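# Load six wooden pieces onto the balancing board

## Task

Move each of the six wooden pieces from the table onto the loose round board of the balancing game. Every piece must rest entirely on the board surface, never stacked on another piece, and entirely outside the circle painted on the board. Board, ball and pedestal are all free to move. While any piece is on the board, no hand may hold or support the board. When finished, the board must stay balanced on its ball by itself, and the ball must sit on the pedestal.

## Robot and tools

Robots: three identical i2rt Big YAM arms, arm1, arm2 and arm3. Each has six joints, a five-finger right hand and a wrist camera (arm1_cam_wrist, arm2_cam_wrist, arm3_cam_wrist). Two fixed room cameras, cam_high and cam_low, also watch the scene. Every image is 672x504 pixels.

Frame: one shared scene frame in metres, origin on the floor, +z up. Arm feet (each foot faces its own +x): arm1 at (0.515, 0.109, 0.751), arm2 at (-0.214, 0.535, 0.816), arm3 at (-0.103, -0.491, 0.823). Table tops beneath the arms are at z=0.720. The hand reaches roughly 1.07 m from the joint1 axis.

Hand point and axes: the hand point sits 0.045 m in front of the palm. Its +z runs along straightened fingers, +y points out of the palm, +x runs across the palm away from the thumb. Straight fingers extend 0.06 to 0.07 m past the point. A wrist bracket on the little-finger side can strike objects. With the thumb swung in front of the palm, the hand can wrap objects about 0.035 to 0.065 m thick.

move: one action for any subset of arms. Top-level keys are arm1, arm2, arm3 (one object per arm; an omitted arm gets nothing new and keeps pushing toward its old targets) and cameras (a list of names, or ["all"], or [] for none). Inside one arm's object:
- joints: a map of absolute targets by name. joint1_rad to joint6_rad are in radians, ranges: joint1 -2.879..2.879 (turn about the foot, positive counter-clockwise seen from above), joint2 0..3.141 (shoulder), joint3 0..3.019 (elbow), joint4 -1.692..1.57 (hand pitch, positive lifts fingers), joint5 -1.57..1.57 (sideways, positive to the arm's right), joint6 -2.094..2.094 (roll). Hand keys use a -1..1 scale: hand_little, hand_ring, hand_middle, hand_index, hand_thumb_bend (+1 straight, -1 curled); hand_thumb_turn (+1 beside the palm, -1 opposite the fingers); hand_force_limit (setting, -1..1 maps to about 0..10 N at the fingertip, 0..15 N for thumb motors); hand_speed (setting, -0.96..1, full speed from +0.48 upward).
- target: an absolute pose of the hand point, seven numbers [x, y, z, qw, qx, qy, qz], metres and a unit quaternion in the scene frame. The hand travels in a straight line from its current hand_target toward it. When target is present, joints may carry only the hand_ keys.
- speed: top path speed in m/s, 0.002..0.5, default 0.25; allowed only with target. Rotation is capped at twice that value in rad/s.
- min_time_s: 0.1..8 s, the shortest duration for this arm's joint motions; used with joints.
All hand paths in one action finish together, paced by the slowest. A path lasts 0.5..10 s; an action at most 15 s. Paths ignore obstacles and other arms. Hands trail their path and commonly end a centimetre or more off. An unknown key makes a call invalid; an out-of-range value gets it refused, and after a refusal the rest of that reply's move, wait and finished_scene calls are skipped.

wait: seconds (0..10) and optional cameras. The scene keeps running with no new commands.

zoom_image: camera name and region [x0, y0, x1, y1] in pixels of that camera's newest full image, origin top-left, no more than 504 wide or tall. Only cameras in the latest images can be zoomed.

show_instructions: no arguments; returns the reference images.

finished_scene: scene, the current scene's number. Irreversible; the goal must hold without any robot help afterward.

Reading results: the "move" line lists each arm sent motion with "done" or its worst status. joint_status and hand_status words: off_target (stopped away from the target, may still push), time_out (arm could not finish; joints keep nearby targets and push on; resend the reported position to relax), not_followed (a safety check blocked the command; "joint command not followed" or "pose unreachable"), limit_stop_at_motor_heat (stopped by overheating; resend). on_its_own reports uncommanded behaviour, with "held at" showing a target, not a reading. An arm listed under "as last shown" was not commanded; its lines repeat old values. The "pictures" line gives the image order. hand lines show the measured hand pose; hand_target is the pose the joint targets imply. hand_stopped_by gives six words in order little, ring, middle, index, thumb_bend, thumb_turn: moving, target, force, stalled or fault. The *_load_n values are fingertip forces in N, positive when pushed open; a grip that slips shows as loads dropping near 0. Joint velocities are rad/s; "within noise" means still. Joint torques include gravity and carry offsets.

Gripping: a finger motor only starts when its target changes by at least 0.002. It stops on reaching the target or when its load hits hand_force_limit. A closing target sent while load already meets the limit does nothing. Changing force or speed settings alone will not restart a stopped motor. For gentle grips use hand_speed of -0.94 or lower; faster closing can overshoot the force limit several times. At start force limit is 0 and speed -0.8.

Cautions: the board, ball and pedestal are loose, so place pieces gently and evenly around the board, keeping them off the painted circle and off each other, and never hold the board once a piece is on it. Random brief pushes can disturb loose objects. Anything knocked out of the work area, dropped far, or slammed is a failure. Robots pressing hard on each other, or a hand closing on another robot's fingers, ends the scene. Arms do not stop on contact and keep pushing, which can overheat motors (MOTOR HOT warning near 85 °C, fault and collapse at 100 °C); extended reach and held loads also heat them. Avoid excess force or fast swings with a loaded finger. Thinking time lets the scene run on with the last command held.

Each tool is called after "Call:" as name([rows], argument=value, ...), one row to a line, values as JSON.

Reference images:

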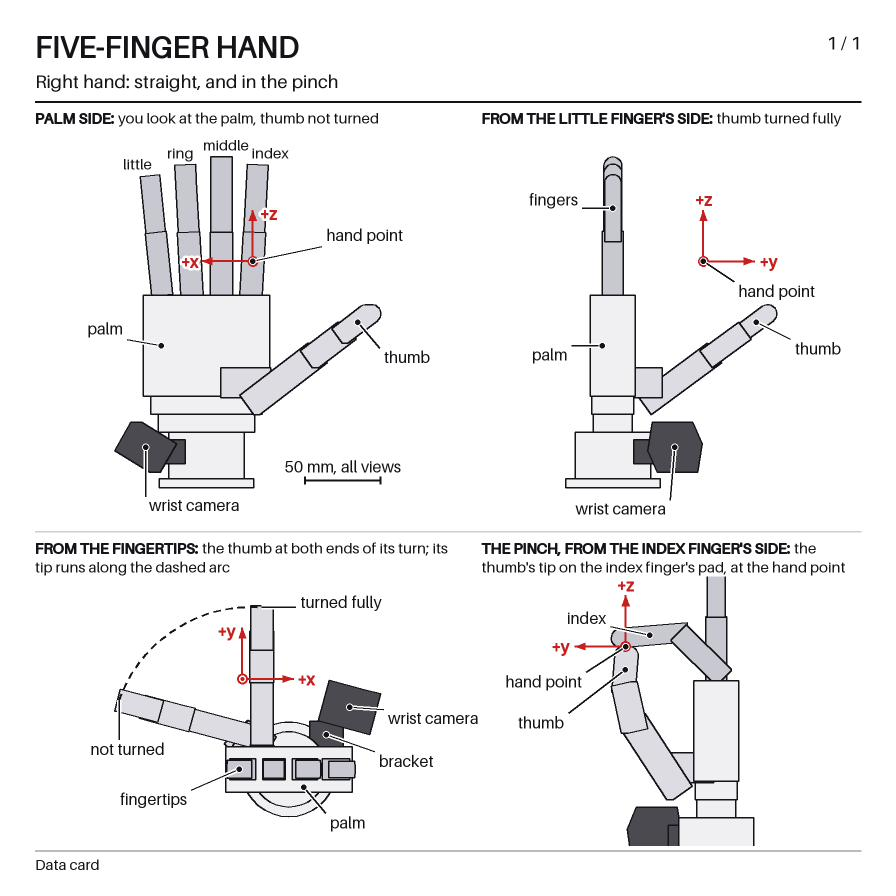

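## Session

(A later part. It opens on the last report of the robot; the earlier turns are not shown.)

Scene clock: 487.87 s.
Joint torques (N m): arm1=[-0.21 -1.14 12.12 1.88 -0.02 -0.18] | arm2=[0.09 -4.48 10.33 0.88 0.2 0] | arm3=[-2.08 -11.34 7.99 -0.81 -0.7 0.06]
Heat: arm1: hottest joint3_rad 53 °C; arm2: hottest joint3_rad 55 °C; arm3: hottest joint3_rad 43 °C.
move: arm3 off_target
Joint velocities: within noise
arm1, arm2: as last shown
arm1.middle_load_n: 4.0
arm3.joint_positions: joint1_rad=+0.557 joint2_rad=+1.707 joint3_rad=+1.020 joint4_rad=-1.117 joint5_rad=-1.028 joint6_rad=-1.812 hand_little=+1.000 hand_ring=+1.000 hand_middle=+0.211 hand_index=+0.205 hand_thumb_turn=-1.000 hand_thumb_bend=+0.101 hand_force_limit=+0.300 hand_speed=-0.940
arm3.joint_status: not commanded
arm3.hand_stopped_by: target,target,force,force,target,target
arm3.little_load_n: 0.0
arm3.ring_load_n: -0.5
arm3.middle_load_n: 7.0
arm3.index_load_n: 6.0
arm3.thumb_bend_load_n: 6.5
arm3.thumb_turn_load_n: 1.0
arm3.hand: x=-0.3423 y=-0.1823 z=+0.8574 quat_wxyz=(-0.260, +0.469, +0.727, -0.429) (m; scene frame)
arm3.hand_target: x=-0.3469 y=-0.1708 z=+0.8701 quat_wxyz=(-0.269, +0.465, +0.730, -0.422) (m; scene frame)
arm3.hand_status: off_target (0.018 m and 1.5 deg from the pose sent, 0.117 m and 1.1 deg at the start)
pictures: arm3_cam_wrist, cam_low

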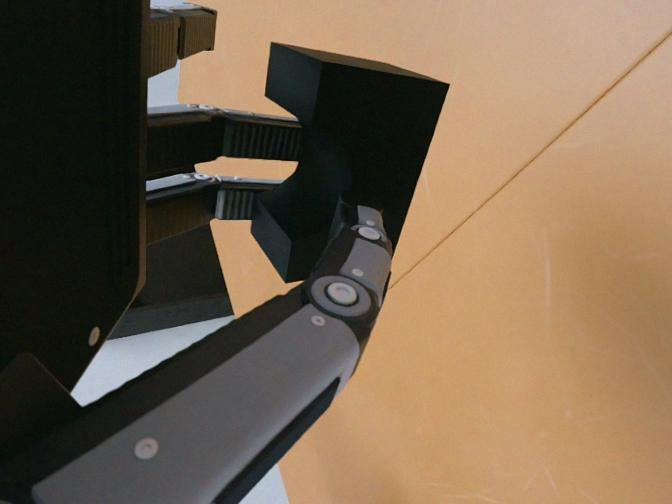

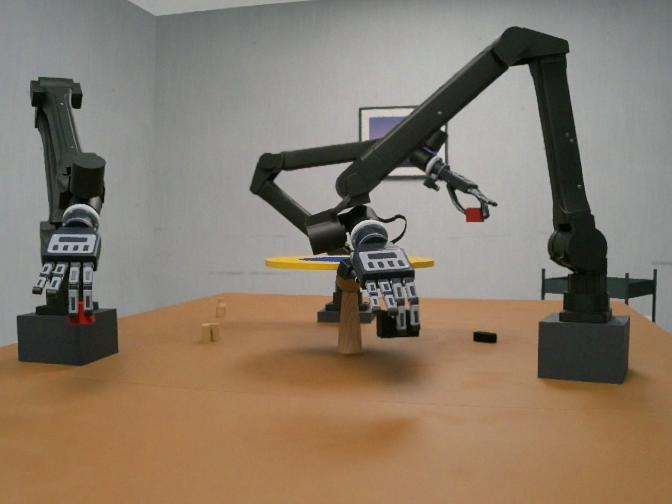

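Call:
move(arm2={"target": [-0.47, 0.27, 1.08, -0.2731, 0.4455, 0.727, -0.4456], "speed": 0.25}, arm3={"target": [-0.335, -0.19, 1.08, -0.2833, 0.4906, 0.7138, -0.4121], "speed": 0.25})

Call:
move(arm1={"target": [0.10, 0.115, 1.08, -0.2954, 0.4917, 0.7021, -0.4219], "speed": 0.2}, arm2={"target": [-0.13, 0.0, 1.08, 0.0933, -0.1465, 0.8307, -0.5291], "speed": 0.2}, arm3={"target": [0.06, -0.20, 1.08, -0.4926, 0.853, 0.1505, -0.0869], "speed": 0.2}, cameras=["all"])

Scene clock: 519.90 s.
Joint torques (N m): arm1=[-0.21 -1.08 12.12 1.88 -0.02 -0.18] | arm2=[1.61 -2.78 12.18 0.81 0.25 0.08] | arm3=[-3.43 -8.59 10.43 -0.29 -0.75 0.03]
Heat: arm1: hottest joint3_rad 54 °C; arm2: hottest joint3_rad 55 °C; arm3: hottest joint3_rad 45 °C.
move: arm2 off_target; arm3 off_target
Joint velocities: within noise
arm1.joint_positions: joint1_rad=+1.530 joint2_rad=+0.700 joint3_rad=+0.821 joint4_rad=-0.669 joint5_rad=+0.295 joint6_rad=+0.160 hand_little=+1.000 hand_ring=+1.000 hand_middle=+0.383 hand_index=+0.372 hand_thumb_turn=-1.000 hand_thumb_bend=+0.105 hand_force_limit=+0.200 hand_speed=-0.940
arm1.joint_status: not commanded
arm1.hand_stopped_by: target,target,force,force,target,target
arm1.little_load_n: 0.0
arm1.ring_load_n: -0.5
arm1.middle_load_n: 4.5
arm1.index_load_n: 6.5
arm1.thumb_bend_load_n: 18.5
arm1.thumb_turn_load_n: 0.0
arm1.hand: x=+0.5102 y=-0.2488 z=+1.0362 quat_wxyz=(+0.079, -0.124, -0.856, +0.496) (m; scene frame)
arm1.hand_target: x=+0.5099 y=-0.2543 z=+1.0598 quat_wxyz=(+0.076, -0.127, -0.848, +0.510) (m; scene frame)
arm1.hand_status: not commanded
arm2.joint_positions: joint1_rad=-0.739 joint2_rad=+0.715 joint3_rad=+0.695 joint4_rad=-0.534 joint5_rad=+0.384 joint6_rad=+0.190 hand_little=+1.000 hand_ring=+1.000 hand_middle=+0.203 hand_index=+0.208 hand_thumb_turn=-1.000 hand_thumb_bend=+0.102 hand_force_limit=+0.100 hand_speed=-0.940
arm2.joint_status: not commanded
arm2.hand_stopped_by: target,target,force,force,target,target
arm2.little_load_n: 0.0
arm2.ring_load_n: 0.0
arm2.middle_load_n: 8.0
arm2.index_load_n: 5.5
arm2.thumb_bend_load_n: 7.0
arm2.thumb_turn_load_n: -1.5
arm2.hand: x=-0.4690 y=+0.2774 z=+1.0554 quat_wxyz=(+0.274, -0.447, -0.735, +0.430) (m; scene frame)
arm2.hand_target: x=-0.4697 y=+0.2706 z=+1.0798 quat_wxyz=(+0.273, -0.445, -0.727, +0.446) (m; scene frame)
arm2.hand_status: off_target (0.026 m and 2.1 deg from the pose sent, 0.201 m and 1.9 deg at the start)
arm3.joint_positions: joint1_rad=+0.550 joint2_rad=+1.398 joint3_rad=+1.266 joint4_rad=-1.581 joint5_rad=-1.035 joint6_rad=-1.712 hand_little=+1.000 hand_ring=+1.000 hand_middle=+0.211 hand_index=+0.205 hand_thumb_turn=-1.000 hand_thumb_bend=+0.101 hand_force_limit=+0.300 hand_speed=-0.940
arm3.joint_status: not commanded
arm3.hand_stopped_by: target,target,force,force,target,target
arm3.little_load_n: 0.5
arm3.ring_load_n: -0.5
arm3.middle_load_n: 7.0
arm3.index_load_n: 6.5
arm3.thumb_bend_load_n: 6.5
arm3.thumb_turn_load_n: 1.0
arm3.hand: x=-0.3351 y=-0.1991 z=+1.0665 quat_wxyz=(-0.273, +0.490, +0.714, -0.419) (m; scene frame)
arm3.hand_target: x=-0.3348 y=-0.1905 z=+1.0799 quat_wxyz=(-0.283, +0.491, +0.714, -0.412) (m; scene frame)
arm3.hand_status: off_target (0.016 m and 1.4 deg from the pose sent, 0.223 m and 4.4 deg at the start)
pictures: none

Scene clock: 524.67 s.
Joint torques (N m): arm1=[-1.08 -4.89 12.71 2.74 -0.31 -0.06] | arm2=[1.32 -8.7 12.71 2.36 -0.22 -0.11] | arm3=[-2.14 -4.72 8.7 1.36 -0.58 0.06]
Heat: arm1: hottest joint3_rad 55 °C; arm2: hottest joint3_rad 56 °C; arm3: hottest joint3_rad 45 °C.
move: arm1 off_target; arm2 off_target; arm3 done
Joint velocities: within noise
arm1.joint_positions: joint1_rad=-0.340 joint2_rad=+0.953 joint3_rad=+0.992 joint4_rad=-0.691 joint5_rad=-0.541 joint6_rad=-0.342 hand_little=+1.000 hand_ring=+1.000 hand_middle=+0.383 hand_index=+0.372 hand_thumb_turn=-1.000 hand_thumb_bend=+0.105 hand_force_limit=+0.200 hand_speed=-0.940
arm1.joint_status: not commanded
arm1.hand_stopped_by: target,target,force,force,target,target
arm1.little_load_n: 0.0
arm1.ring_load_n: -0.5
arm1.middle_load_n: 4.0
arm1.index_load_n: 6.0
arm1.thumb_bend_load_n: 19.0
arm1.thumb_turn_load_n: 0.0
arm1.hand: x=+0.1142 y=+0.1064 z=+1.0478 quat_wxyz=(+0.266, -0.499, -0.714, +0.412) (m; scene frame)
arm1.hand_target: x=+0.1020 y=+0.1147 z=+1.0799 quat_wxyz=(+0.296, -0.491, -0.702, +0.422) (m; scene frame)
arm1.hand_status: off_target (0.036 m and 3.9 deg from the pose sent, 0.550 m and 53.1 deg at the start)
arm2.joint_positions: joint1_rad=-0.061 joint2_rad=+1.245 joint3_rad=+0.983 joint4_rad=-0.274 joint5_rad=-0.306 joint6_rad=-0.139 hand_little=+1.000 hand_ring=+1.000 hand_middle=+0.203 hand_index=+0.208 hand_thumb_turn=-1.000 hand_thumb_bend=+0.101 hand_force_limit=+0.100 hand_speed=-0.940
arm2.joint_status: not commanded
arm2.hand_stopped_by: target,target,force,force,target,target
arm2.little_load_n: 0.0
arm2.ring_load_n: 0.0
arm2.middle_load_n: 8.0
arm2.index_load_n: 6.0
arm2.thumb_bend_load_n: 7.0
arm2.thumb_turn_load_n: -1.5
arm2.hand: x=-0.1347 y=+0.0204 z=+1.0519 quat_wxyz=(-0.096, +0.136, -0.848, +0.504) (m; scene frame)
arm2.hand_target: x=-0.1302 y=+0.0021 z=+1.0803 quat_wxyz=(-0.093, +0.146, -0.831, +0.529) (m; scene frame)
arm2.hand_status: off_target (0.035 m and 3.7 deg from the pose sent, 0.439 m and 83.3 deg at the start)
arm3.joint_positions: joint1_rad=-0.698 joint2_rad=+1.025 joint3_rad=+0.971 joint4_rad=-1.106 joint5_rad=-0.983 joint6_rad=-1.067 hand_little=+1.000 hand_ring=+1.000 hand_middle=+0.211 hand_index=+0.205 hand_thumb_turn=-1.000 hand_thumb_bend=+0.101 hand_force_limit=+0.300 hand_speed=-0.940
arm3.joint_status: not commanded
arm3.hand_stopped_by: target,target,force,force,target,target
arm3.little_load_n: 0.0
arm3.ring_load_n: 0.0
arm3.middle_load_n: 7.0
arm3.index_load_n: 6.0
arm3.thumb_bend_load_n: 6.5
arm3.thumb_turn_load_n: 1.0
arm3.hand: x=+0.0566 y=-0.2010 z=+1.0728 quat_wxyz=(-0.486, +0.855, +0.149, -0.099) (m; scene frame)
arm3.hand_target: x=+0.0599 y=-0.2000 z=+1.0801 quat_wxyz=(-0.492, +0.853, +0.151, -0.087) (m; scene frame)
arm3.hand_status: done (0.008 m and 1.6 deg from the pose sent, 0.395 m and 91.8 deg at the start)
pictures: arm1_cam_wrist, arm2_cam_wrist, arm3_cam_wrist, cam_high, cam_low

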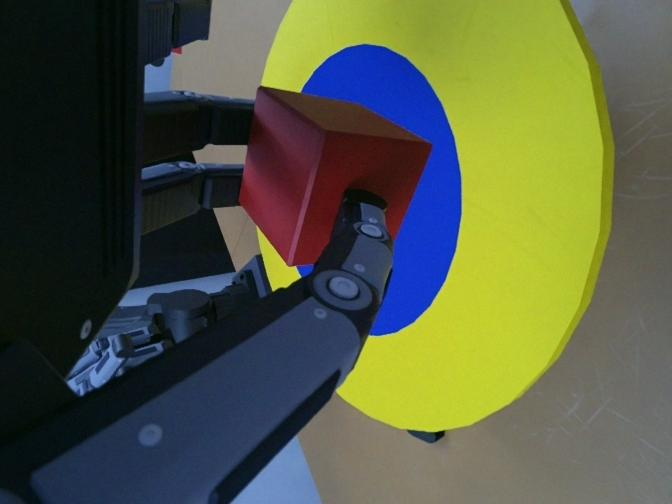

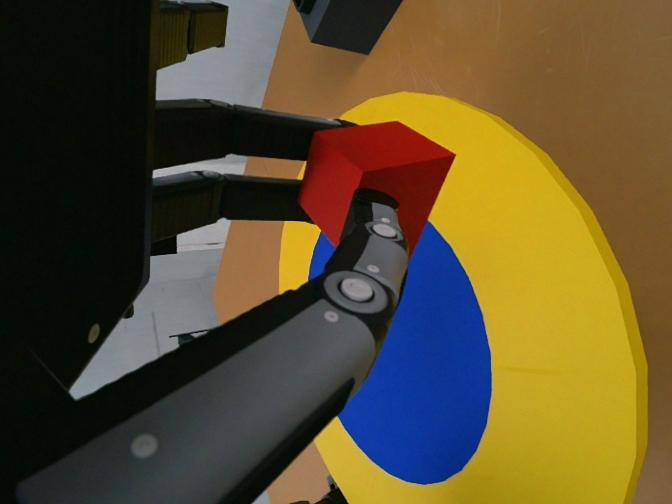

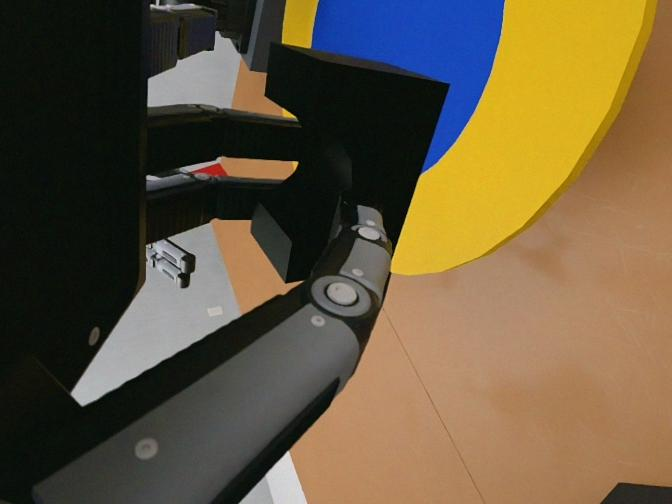

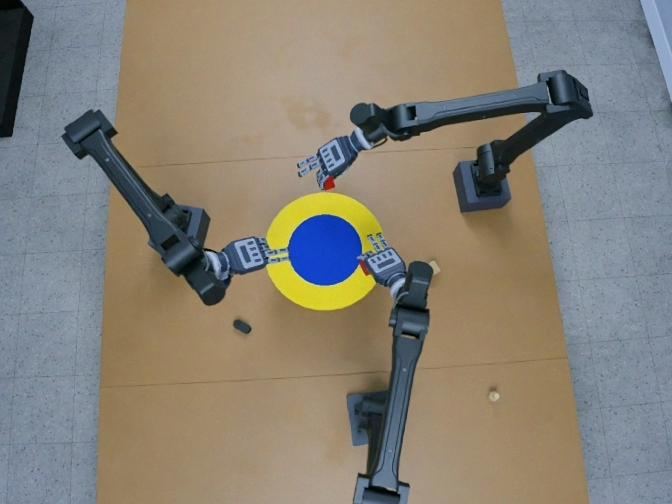

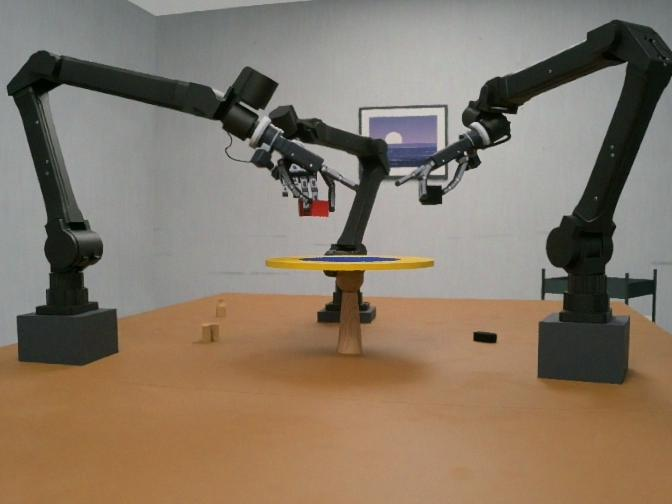

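Call:
move(arm1={"target": [0.057, 0.120, 0.985, -0.2954, 0.4917, 0.7021, -0.4219], "speed": 0.12}, arm2={"target": [-0.1155, -0.0317, 0.985, 0.0933, -0.1465, 0.8307, -0.5291], "speed": 0.12}, arm3={"target": [0.0705, -0.170, 0.988, -0.4926, 0.853, 0.1505, -0.0869], "speed": 0.12}, cameras=["all"])

Call:
zoom_image(camera="cam_high", region=[250, 180, 395, 325])

Call:
zoom_image(camera="cam_low", region=[250, 190, 450, 300])

Scene clock: 537.73 s.
Joint torques (N m): arm1=[0.56 -6.95 8.47 2.84 -0.23 -0.04] | arm2=[1.61 -11.52 7.17 2.52 -0.03 0.06] | arm3=[-1.32 -5.83 8.27 1.32 -0.64 0.04]
Heat: arm1: hottest joint3_rad 58 °C; arm2: hottest joint3_rad 57 °C; arm3: hottest joint3_rad 46 °C.
move: arm1 done; arm2 done; arm3 done
Joint velocities: within noise
arm1.joint_positions: joint1_rad=-0.340 joint2_rad=+1.096 joint3_rad=+0.889 joint4_rad=-0.383 joint5_rad=-0.526 joint6_rad=-0.331 hand_little=+1.000 hand_ring=+1.000 hand_middle=+0.383 hand_index=+0.372 hand_thumb_turn=-1.000 hand_thumb_bend=+0.105 hand_force_limit=+0.200 hand_speed=-0.940
arm1.joint_status: not commanded
arm1.hand_stopped_by: target,target,force,force,target,target
arm1.little_load_n: 0.0
arm1.ring_load_n: 0.0
arm1.middle_load_n: 4.5
arm1.index_load_n: 6.0
arm1.thumb_bend_load_n: 19.0
arm1.thumb_turn_load_n: 0.0
arm1.hand: x=+0.0601 y=+0.1226 z=+0.9832 quat_wxyz=(+0.293, -0.492, -0.706, +0.417) (m; scene frame)
arm1.hand_target: x=+0.0571 y=+0.1200 z=+0.9850 quat_wxyz=(+0.295, -0.492, -0.702, +0.422) (m; scene frame)
arm1.hand_status: done (0.004 m and 0.7 deg from the pose sent, 0.086 m and 3.9 deg at the start)
arm2.joint_positions: joint1_rad=-0.031 joint2_rad=+1.428 joint3_rad=+0.949 joint4_rad=+0.006 joint5_rad=-0.282 joint6_rad=-0.139 hand_little=+1.000 hand_ring=+1.000 hand_middle=+0.203 hand_index=+0.208 hand_thumb_turn=-1.000 hand_thumb_bend=+0.102 hand_force_limit=+0.100 hand_speed=-0.940
arm2.joint_status: not commanded
arm2.hand_stopped_by: target,target,force,force,target,target
arm2.little_load_n: 0.0
arm2.ring_load_n: 0.0
arm2.middle_load_n: 8.0
arm2.index_load_n: 6.0
arm2.thumb_bend_load_n: 7.0
arm2.thumb_turn_load_n: -1.5
arm2.hand: x=-0.1222 y=-0.0315 z=+0.9909 quat_wxyz=(-0.089, +0.145, -0.831, +0.529) (m; scene frame)
arm2.hand_target: x=-0.1156 y=-0.0315 z=+0.9851 quat_wxyz=(-0.093, +0.147, -0.831, +0.529) (m; scene frame)
arm2.hand_status: done (0.009 m and 0.5 deg from the pose sent, 0.087 m and 3.7 deg at the start)
arm3.joint_positions: joint1_rad=-0.656 joint2_rad=+1.128 joint3_rad=+0.794 joint4_rad=-0.745 joint5_rad=-0.956 joint6_rad=-0.979 hand_little=+1.000 hand_ring=+1.000 hand_middle=+0.211 hand_index=+0.205 hand_thumb_turn=-1.000 hand_thumb_bend=+0.101 hand_force_limit=+0.300 hand_speed=-0.940
arm3.joint_status: not commanded
arm3.hand_stopped_by: target,target,force,force,target,target
arm3.little_load_n: 0.0
arm3.ring_load_n: -0.5
arm3.middle_load_n: 7.0
arm3.index_load_n: 6.0
arm3.thumb_bend_load_n: 6.5
arm3.thumb_turn_load_n: 1.0
arm3.hand: x=+0.0688 y=-0.1757 z=+0.9826 quat_wxyz=(-0.487, +0.856, +0.145, -0.092) (m; scene frame)
arm3.hand_target: x=+0.0705 y=-0.1701 z=+0.9882 quat_wxyz=(-0.493, +0.853, +0.151, -0.087) (m; scene frame)
arm3.hand_status: done (0.008 m and 1.1 deg from the pose sent, 0.091 m and 1.6 deg at the start)
pictures: arm1_cam_wrist, arm2_cam_wrist, arm3_cam_wrist, cam_high, cam_low

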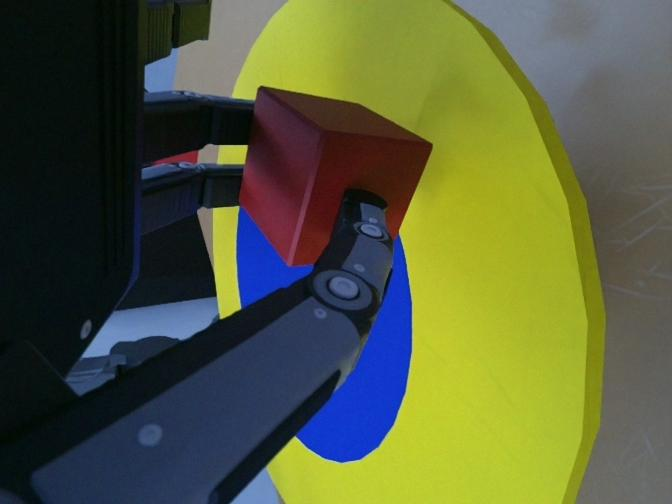

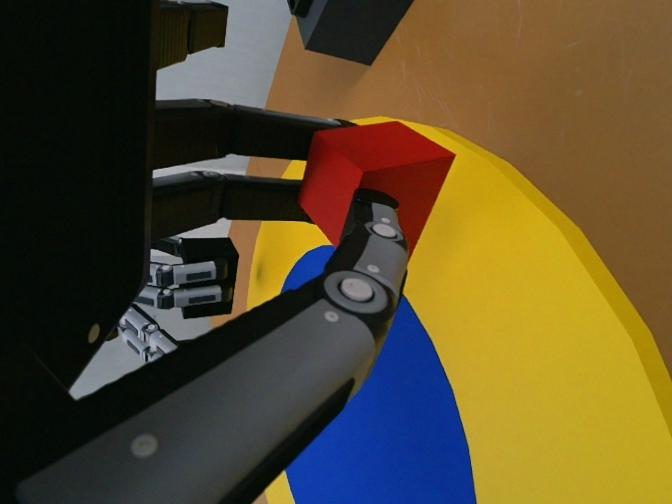

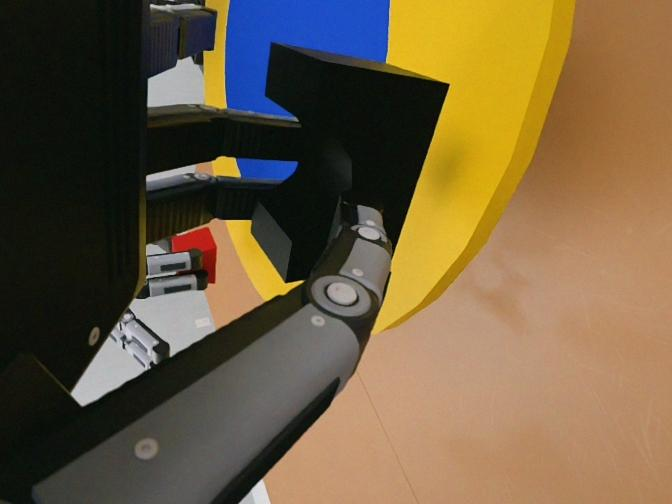

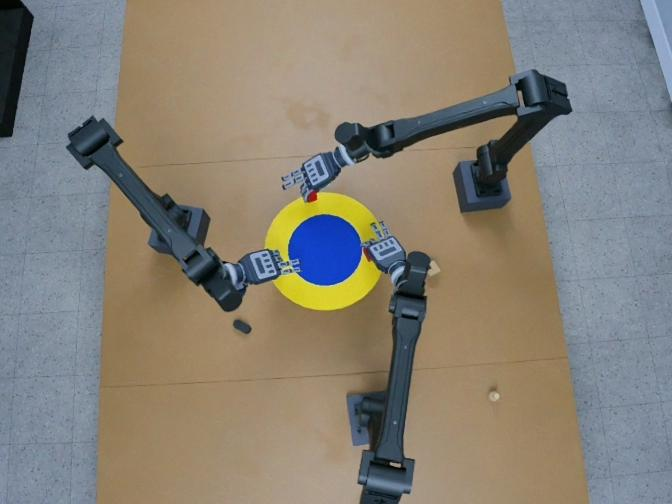

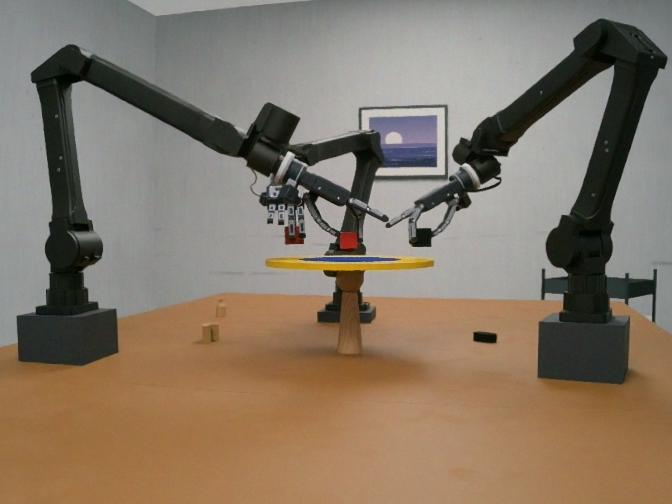

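Scaled by 3.476 from the camera's 672x504 image, which has a finer 960x720 frame.

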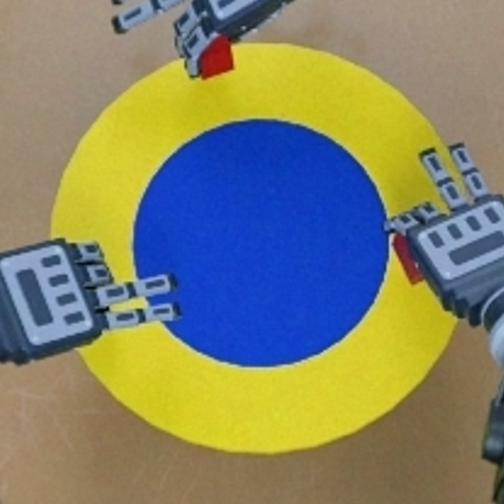

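Scaled by 2.520 from the camera's 672x504 image, which has a finer 960x720 frame.

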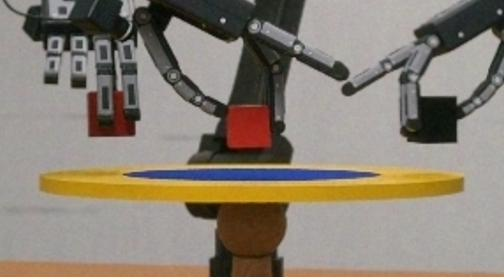

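Call:
zoom_image(camera="arm2_cam_wrist", region=[230, 100, 672, 504])

Call:
zoom_image(camera="arm1_cam_wrist", region=[190, 0, 630, 504])

Call:
zoom_image(camera="arm3_cam_wrist", region=[190, 0, 630, 350])

Scaled by 1.140 from the camera's 672x504 image, which has a finer 960x720 frame.

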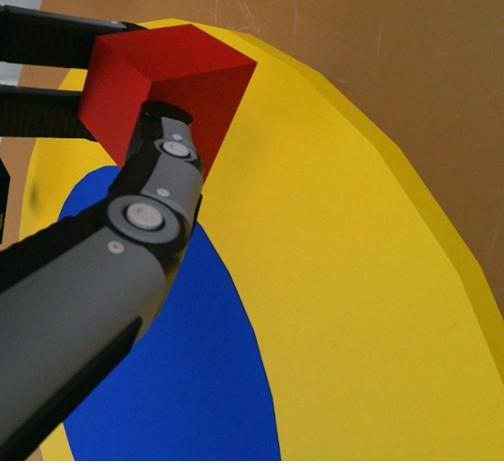

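Scaled by 1.000.

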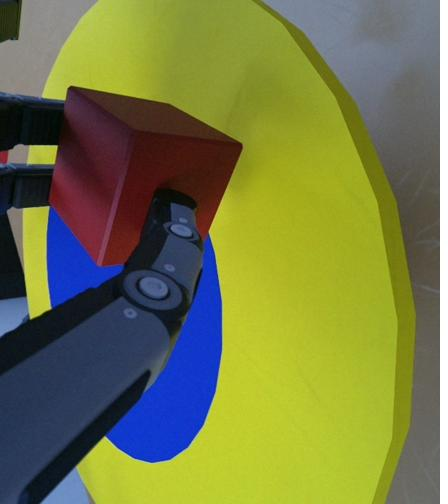

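Scaled by 1.145 from the camera's 672x504 image, which has a finer 960x720 frame.

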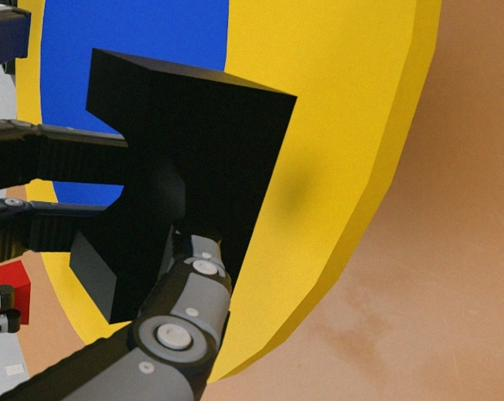

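Call:
move(arm1={"target": [0.053, 0.131, 0.975, -0.2954, 0.4917, 0.7021, -0.4219], "speed": 0.06}, arm2={"target": [-0.0955, -0.0137, 0.975, 0.0933, -0.1465, 0.8307, -0.5291], "speed": 0.06}, arm3={"target": [0.0735, -0.158, 0.978, -0.4926, 0.853, 0.1505, -0.0869], "speed": 0.06}, cameras=["all"])

Call:
zoom_image(camera="cam_high", region=[250, 180, 395, 325])

Call:
zoom_image(camera="arm2_cam_wrist", region=[230, 100, 672, 504])

Call:
zoom_image(camera="arm3_cam_wrist", region=[190, 0, 630, 350])

Scene clock: 648.67 s.
Joint torques (N m): arm1=[-1.32 -6.65 7.98 2.84 -0.45 -0.21] | arm2=[1.2 -12.28 6.93 2.48 -0.01 0.06] | arm3=[-1.26 -5.66 8.2 1.5 -0.57 -0.03]
Heat: arm1: hottest joint3_rad 52 °C; arm2: hottest joint3_rad 47 °C; arm3: hottest joint3_rad 45 °C.
move: arm1 done; arm2 done; arm3 done
Joint velocities: within noise
arm1.joint_positions: joint1_rad=-0.344 joint2_rad=+1.116 joint3_rad=+0.889 joint4_rad=-0.359 joint5_rad=-0.544 joint6_rad=-0.331 hand_little=+1.000 hand_ring=+1.000 hand_middle=+0.383 hand_index=+0.372 hand_thumb_turn=-1.000 hand_thumb_bend=+0.105 hand_force_limit=+0.200 hand_speed=-0.940
arm1.joint_status: not commanded
arm1.hand_stopped_by: target,target,force,force,target,target
arm1.little_load_n: 0.0
arm1.ring_load_n: 0.0
arm1.middle_load_n: 4.0
arm1.index_load_n: 6.0
arm1.thumb_bend_load_n: 18.5
arm1.thumb_turn_load_n: 0.0
arm1.hand: x=+0.0546 y=+0.1230 z=+0.9795 quat_wxyz=(+0.291, -0.488, -0.706, +0.423) (m; scene frame)
arm1.hand_target: x=+0.0532 y=+0.1310 z=+0.9749 quat_wxyz=(+0.295, -0.492, -0.702, +0.422) (m; scene frame)
arm1.hand_status: done (0.009 m and 0.8 deg from the pose sent, 0.014 m and 0.7 deg at the start)
arm2.joint_positions: joint1_rad=+0.021 joint2_rad=+1.421 joint3_rad=+0.891 joint4_rad=+0.043 joint5_rad=-0.239 joint6_rad=-0.116 hand_little=+1.000 hand_ring=+1.000 hand_middle=+0.203 hand_index=+0.208 hand_thumb_turn=-1.000 hand_thumb_bend=+0.102 hand_force_limit=+0.100 hand_speed=-0.940
arm2.joint_status: not commanded
arm2.hand_stopped_by: target,target,force,force,target,target
arm2.little_load_n: 0.0
arm2.ring_load_n: 0.0
arm2.middle_load_n: 8.0
arm2.index_load_n: 6.0
arm2.thumb_bend_load_n: 7.0
arm2.thumb_turn_load_n: -1.5
arm2.hand: x=-0.0999 y=-0.0149 z=+0.9702 quat_wxyz=(-0.091, +0.147, -0.836, +0.521) (m; scene frame)
arm2.hand_target: x=-0.0954 y=-0.0136 z=+0.9749 quat_wxyz=(-0.094, +0.147, -0.831, +0.529) (m; scene frame)
arm2.hand_status: done (0.007 m and 1.2 deg from the pose sent, 0.036 m and 0.5 deg at the start)
arm3.joint_positions: joint1_rad=-0.634 joint2_rad=+1.159 joint3_rad=+0.794 joint4_rad=-0.678 joint5_rad=-0.946 joint6_rad=-0.945 hand_little=+1.000 hand_ring=+1.000 hand_middle=+0.211 hand_index=+0.205 hand_thumb_turn=-1.000 hand_thumb_bend=+0.101 hand_force_limit=+0.300 hand_speed=-0.940
arm3.joint_status: not commanded
arm3.hand_stopped_by: target,target,force,force,target,target
arm3.little_load_n: 0.0
arm3.ring_load_n: 0.0
arm3.middle_load_n: 7.0
arm3.index_load_n: 6.0
arm3.thumb_bend_load_n: 6.5
arm3.thumb_turn_load_n: 1.0
arm3.hand: x=+0.0729 y=-0.1631 z=+0.9757 quat_wxyz=(-0.489, +0.855, +0.147, -0.089) (m; scene frame)
arm3.hand_target: x=+0.0735 y=-0.1581 z=+0.9781 quat_wxyz=(-0.493, +0.853, +0.150, -0.087) (m; scene frame)
arm3.hand_status: done (0.006 m and 0.7 deg from the pose sent, 0.019 m and 1.1 deg at the start)
pictures: arm1_cam_wrist, arm2_cam_wrist, arm3_cam_wrist, cam_high, cam_low

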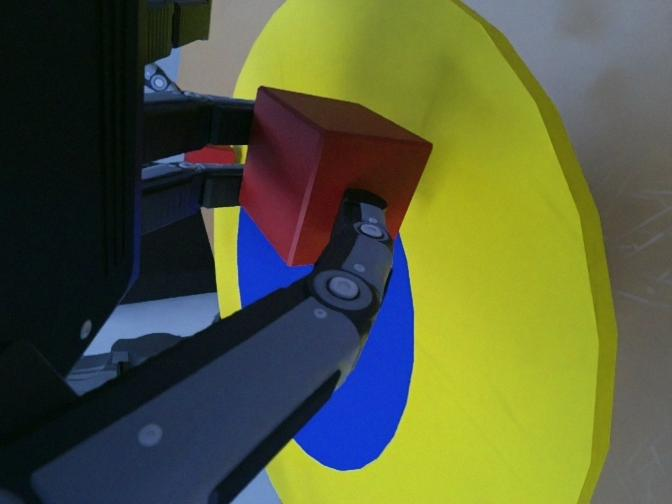

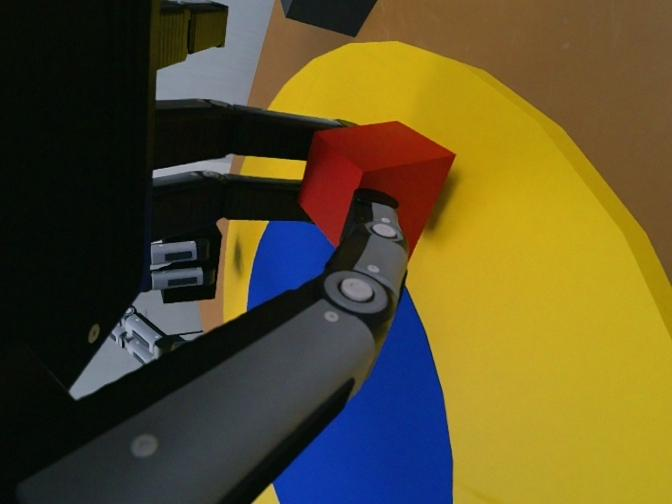

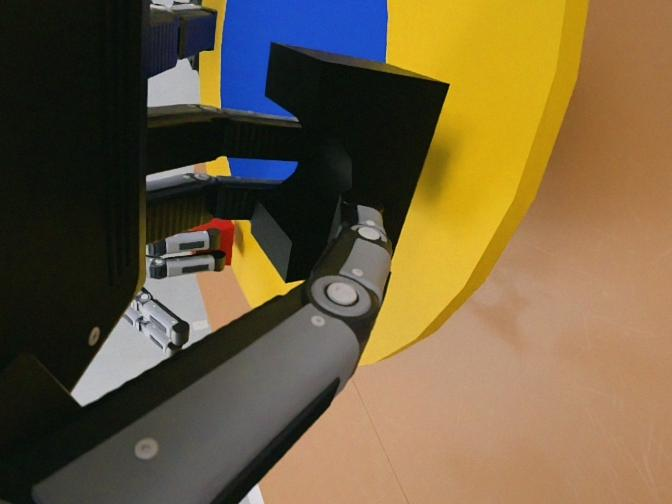

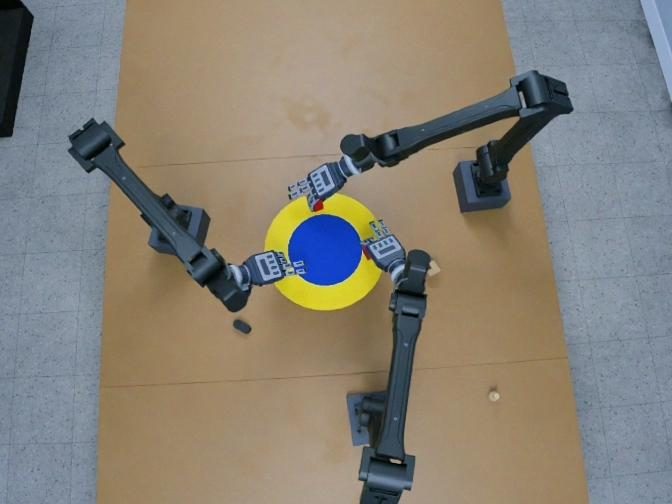

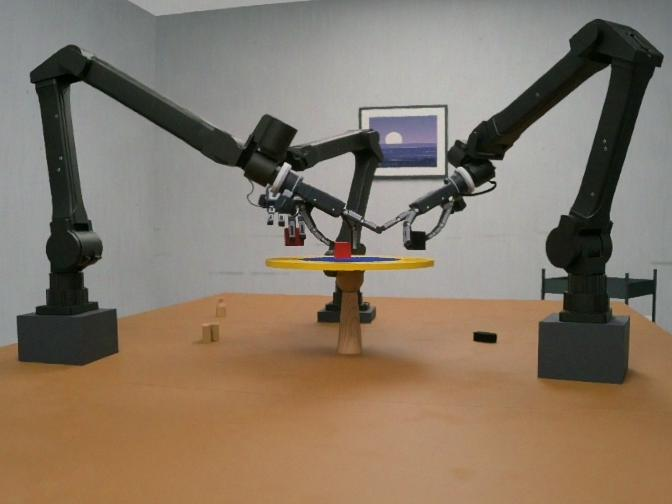

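Scaled by 3.476 from the camera's 672x504 image, which has a finer 960x720 frame.

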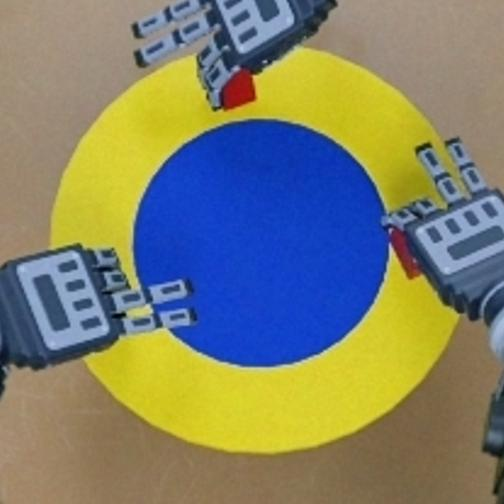

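Scaled by 1.140 from the camera's 672x504 image, which has a finer 960x720 frame.

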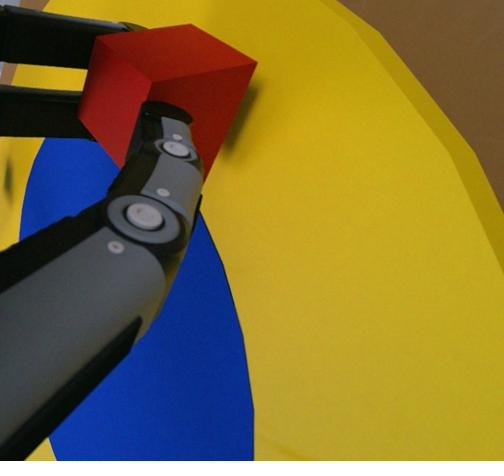

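Scaled by 1.145 from the camera's 672x504 image, which has a finer 960x720 frame.

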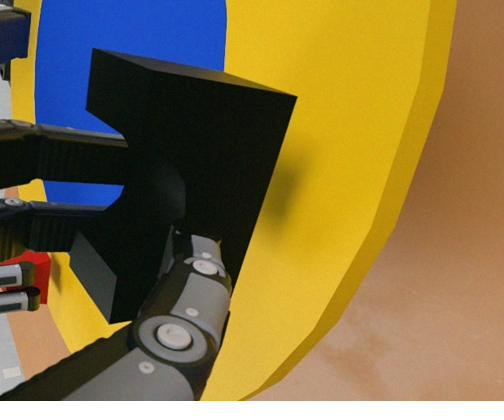

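Call:
move(arm1={"target": [0.053, 0.140, 0.956, -0.2954, 0.4917, 0.7021, -0.4219], "speed": 0.06}, arm2={"target": [-0.0975, -0.0127, 0.962, 0.0933, -0.1465, 0.8307, -0.5291], "speed": 0.06}, arm3={"target": [0.0730, -0.158, 0.962, -0.4926, 0.853, 0.1505, -0.0869], "speed": 0.06}, cameras=["cam_high", "cam_low"])

Call:
zoom_image(camera="cam_low", region=[260, 215, 360, 275])

Call:
zoom_image(camera="cam_low", region=[350, 215, 450, 275])

Call:
zoom_image(camera="cam_high", region=[250, 180, 395, 325])

Scene clock: 677.27 s.
Joint torques (N m): arm1=[-1.26 -6.89 8.14 2.81 -0.47 -0.32] | arm2=[0.85 -11.05 6.75 2.52 -0.14 0.04] | arm3=[-1.61 -4.95 7.97 1.36 -0.59 0.06]
Heat: arm1: hottest joint3_rad 51 °C; arm2: hottest joint3_rad 48 °C; arm3: hottest joint3_rad 45 °C.
move: arm1 done; arm2 done; arm3 done
Joint velocities: within noise
arm1.joint_positions: joint1_rad=-0.369 joint2_rad=+1.140 joint3_rad=+0.852 joint4_rad=-0.311 joint5_rad=-0.564 joint6_rad=-0.336 hand_little=+1.000 hand_ring=+1.000 hand_middle=+0.383 hand_index=+0.372 hand_thumb_turn=-1.000 hand_thumb_bend=+0.105 hand_force_limit=+0.200 hand_speed=-0.940
arm1.joint_status: not commanded
arm1.hand_stopped_by: target,target,force,force,target,target
arm1.little_load_n: 0.0
arm1.ring_load_n: 0.0
arm1.middle_load_n: 4.0
arm1.index_load_n: 6.0
arm1.thumb_bend_load_n: 19.0
arm1.thumb_turn_load_n: 0.5
arm1.hand: x=+0.0554 y=+0.1312 z=+0.9584 quat_wxyz=(+0.287, -0.493, -0.703, +0.424) (m; scene frame)
arm1.hand_target: x=+0.0532 y=+0.1400 z=+0.9559 quat_wxyz=(+0.295, -0.492, -0.702, +0.422) (m; scene frame)
arm1.hand_status: done (0.009 m and 1.0 deg from the pose sent, 0.029 m and 0.8 deg at the start)
arm2.joint_positions: joint1_rad=+0.021 joint2_rad=+1.421 joint3_rad=+0.870 joint4_rad=+0.082 joint5_rad=-0.239 joint6_rad=-0.116 hand_little=+1.000 hand_ring=+1.000 hand_middle=+0.203 hand_index=+0.208 hand_thumb_turn=-1.000 hand_thumb_bend=+0.102 hand_force_limit=+0.100 hand_speed=-0.940
arm2.joint_status: not commanded
arm2.hand_stopped_by: target,target,force,force,target,target
arm2.little_load_n: 0.0
arm2.ring_load_n: 0.0
arm2.middle_load_n: 7.5
arm2.index_load_n: 6.0
arm2.thumb_bend_load_n: 7.0
arm2.thumb_turn_load_n: -1.5
arm2.hand: x=-0.1000 y=-0.0139 z=+0.9668 quat_wxyz=(-0.090, +0.147, -0.831, +0.528) (m; scene frame)
arm2.hand_target: x=-0.0974 y=-0.0126 z=+0.9621 quat_wxyz=(-0.093, +0.147, -0.831, +0.529) (m; scene frame)
arm2.hand_status: done (0.006 m and 0.4 deg from the pose sent, 0.009 m and 1.2 deg at the start)
arm3.joint_positions: joint1_rad=-0.633 joint2_rad=+1.177 joint3_rad=+0.760 joint4_rad=-0.627 joint5_rad=-0.945 joint6_rad=-0.943 hand_little=+1.000 hand_ring=+1.000 hand_middle=+0.211 hand_index=+0.205 hand_thumb_turn=-1.000 hand_thumb_bend=+0.101 hand_force_limit=+0.300 hand_speed=-0.940
arm3.joint_status: not commanded
arm3.hand_stopped_by: target,target,force,force,target,target
arm3.little_load_n: 0.0
arm3.ring_load_n: -0.5
arm3.middle_load_n: 7.0
arm3.index_load_n: 6.0
arm3.thumb_bend_load_n: 6.5
arm3.thumb_turn_load_n: 1.0
arm3.hand: x=+0.0720 y=-0.1637 z=+0.9593 quat_wxyz=(-0.489, +0.855, +0.146, -0.089) (m; scene frame)
arm3.hand_target: x=+0.0729 y=-0.1581 z=+0.9621 quat_wxyz=(-0.493, +0.853, +0.151, -0.087) (m; scene frame)
arm3.hand_status: done (0.006 m and 0.7 deg from the pose sent, 0.015 m and 0.7 deg at the start)
pictures: cam_high, cam_low

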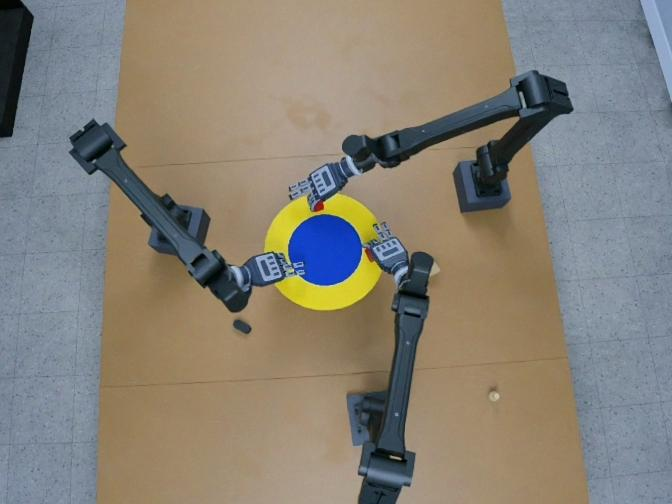

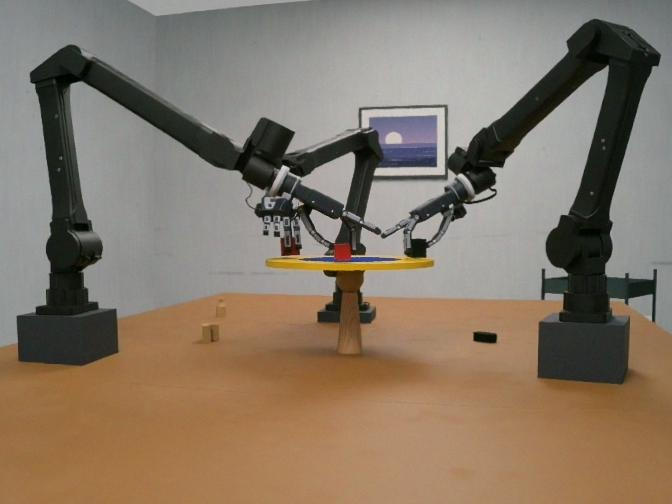

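Scaled by 5.040 from the camera's 672x504 image, which has a finer 960x720 frame.

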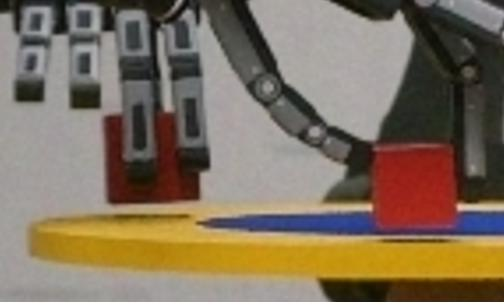

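Scaled by 5.040 from the camera's 672x504 image, which has a finer 960x720 frame.

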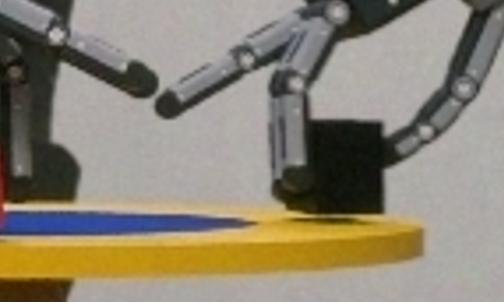

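Scaled by 3.476 from the camera's 672x504 image, which has a finer 960x720 frame.

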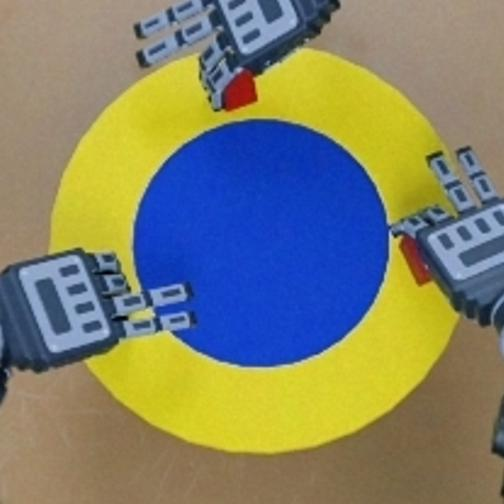

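Call:
move(arm1={"target": [0.053, 0.140, 0.950, -0.2954, 0.4917, 0.7021, -0.4219], "speed": 0.03}, arm2={"target": [-0.0975, -0.0137, 0.950, 0.0933, -0.1465, 0.8307, -0.5291], "speed": 0.03}, arm3={"target": [0.0730, -0.158, 0.957, -0.4926, 0.853, 0.1505, -0.0869], "speed": 0.03}, cameras=["cam_low"])

Call:
zoom_image(camera="cam_low", region=[260, 215, 360, 275])

Call:
zoom_image(camera="cam_low", region=[350, 215, 450, 275])

Scene clock: 684.90 s.
Joint torques (N m): arm1=[-1.26 -6.65 8.01 2.82 -0.45 -0.32] | arm2=[0.85 -10.05 6.67 2.54 -0.13 0.04] | arm3=[-1.14 -5.42 7.95 1.36 -0.58 0.04]
Heat: arm1: hottest joint3_rad 50 °C; arm2: hottest joint3_rad 47 °C; arm3: hottest joint3_rad 45 °C.
move: arm1 done; arm2 off_target; arm3 done
Joint velocities: within noise
arm1.joint_positions: joint1_rad=-0.369 joint2_rad=+1.142 joint3_rad=+0.842 joint4_rad=-0.293 joint5_rad=-0.564 joint6_rad=-0.336 hand_little=+1.000 hand_ring=+1.000 hand_middle=+0.383 hand_index=+0.372 hand_thumb_turn=-1.000 hand_thumb_bend=+0.105 hand_force_limit=+0.200 hand_speed=-0.940
arm1.joint_status: not commanded
arm1.hand_stopped_by: target,target,force,force,target,target
arm1.little_load_n: 0.0
arm1.ring_load_n: 0.0
arm1.middle_load_n: 4.0
arm1.index_load_n: 6.0
arm1.thumb_bend_load_n: 18.5
arm1.thumb_turn_load_n: 0.0
arm1.hand: x=+0.0551 y=+0.1312 z=+0.9545 quat_wxyz=(+0.289, -0.492, -0.703, +0.425) (m; scene frame)
arm1.hand_target: x=+0.0532 y=+0.1400 z=+0.9500 quat_wxyz=(+0.295, -0.492, -0.702, +0.422) (m; scene frame)
arm1.hand_status: done (0.010 m and 0.8 deg from the pose sent, 0.012 m and 1.0 deg at the start)
arm2.joint_positions: joint1_rad=+0.021 joint2_rad=+1.428 joint3_rad=+0.856 joint4_rad=+0.117 joint5_rad=-0.239 joint6_rad=-0.116 hand_little=+1.000 hand_ring=+1.000 hand_middle=+0.203 hand_index=+0.208 hand_thumb_turn=-1.000 hand_thumb_bend=+0.102 hand_force_limit=+0.100 hand_speed=-0.940
arm2.joint_status: not commanded
arm2.hand_stopped_by: target,target,force,force,target,target
arm2.little_load_n: 0.0
arm2.ring_load_n: 0.0
arm2.middle_load_n: 8.0
arm2.index_load_n: 6.0
arm2.thumb_bend_load_n: 7.0
arm2.thumb_turn_load_n: -1.5
arm2.hand: x=-0.0999 y=-0.0146 z=+0.9624 quat_wxyz=(-0.090, +0.148, -0.828, +0.534) (m; scene frame)
arm2.hand_target: x=-0.0975 y=-0.0133 z=+0.9502 quat_wxyz=(-0.093, +0.147, -0.831, +0.529) (m; scene frame)
arm2.hand_status: off_target (0.013 m and 0.8 deg from the pose sent, 0.017 m and 0.4 deg at the start)
arm3.joint_positions: joint1_rad=-0.633 joint2_rad=+1.182 joint3_rad=+0.753 joint4_rad=-0.611 joint5_rad=-0.945 joint6_rad=-0.943 hand_little=+1.000 hand_ring=+1.000 hand_middle=+0.211 hand_index=+0.205 hand_thumb_turn=-1.000 hand_thumb_bend=+0.101 hand_force_limit=+0.300 hand_speed=-0.940
arm3.joint_status: not commanded
arm3.hand_stopped_by: target,target,force,force,target,target
arm3.little_load_n: 0.0
arm3.ring_load_n: 0.0
arm3.middle_load_n: 7.5
arm3.index_load_n: 6.0
arm3.thumb_bend_load_n: 6.5
arm3.thumb_turn_load_n: 1.5
arm3.hand: x=+0.0724 y=-0.1633 z=+0.9555 quat_wxyz=(-0.490, +0.855, +0.147, -0.088) (m; scene frame)
arm3.hand_target: x=+0.0729 y=-0.1581 z=+0.9571 quat_wxyz=(-0.492, +0.853, +0.151, -0.087) (m; scene frame)
arm3.hand_status: done (0.006 m and 0.6 deg from the pose sent, 0.006 m and 0.8 deg at the start)
pictures: cam_low

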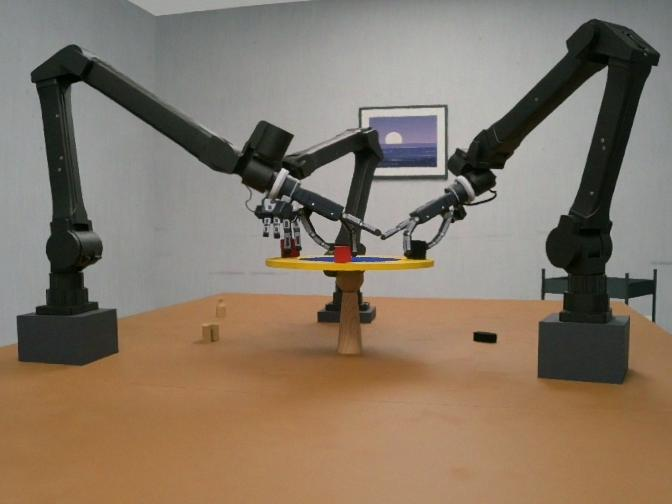

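Scaled by 5.040 from the camera's 672x504 image, which has a finer 960x720 frame.

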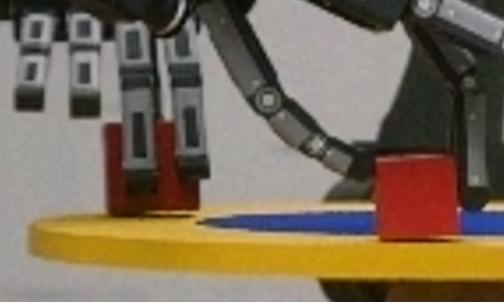

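Scaled by 5.040 from the camera's 672x504 image, which has a finer 960x720 frame.

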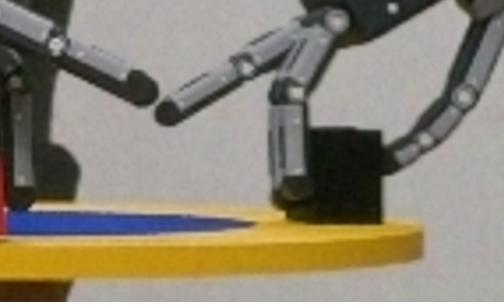

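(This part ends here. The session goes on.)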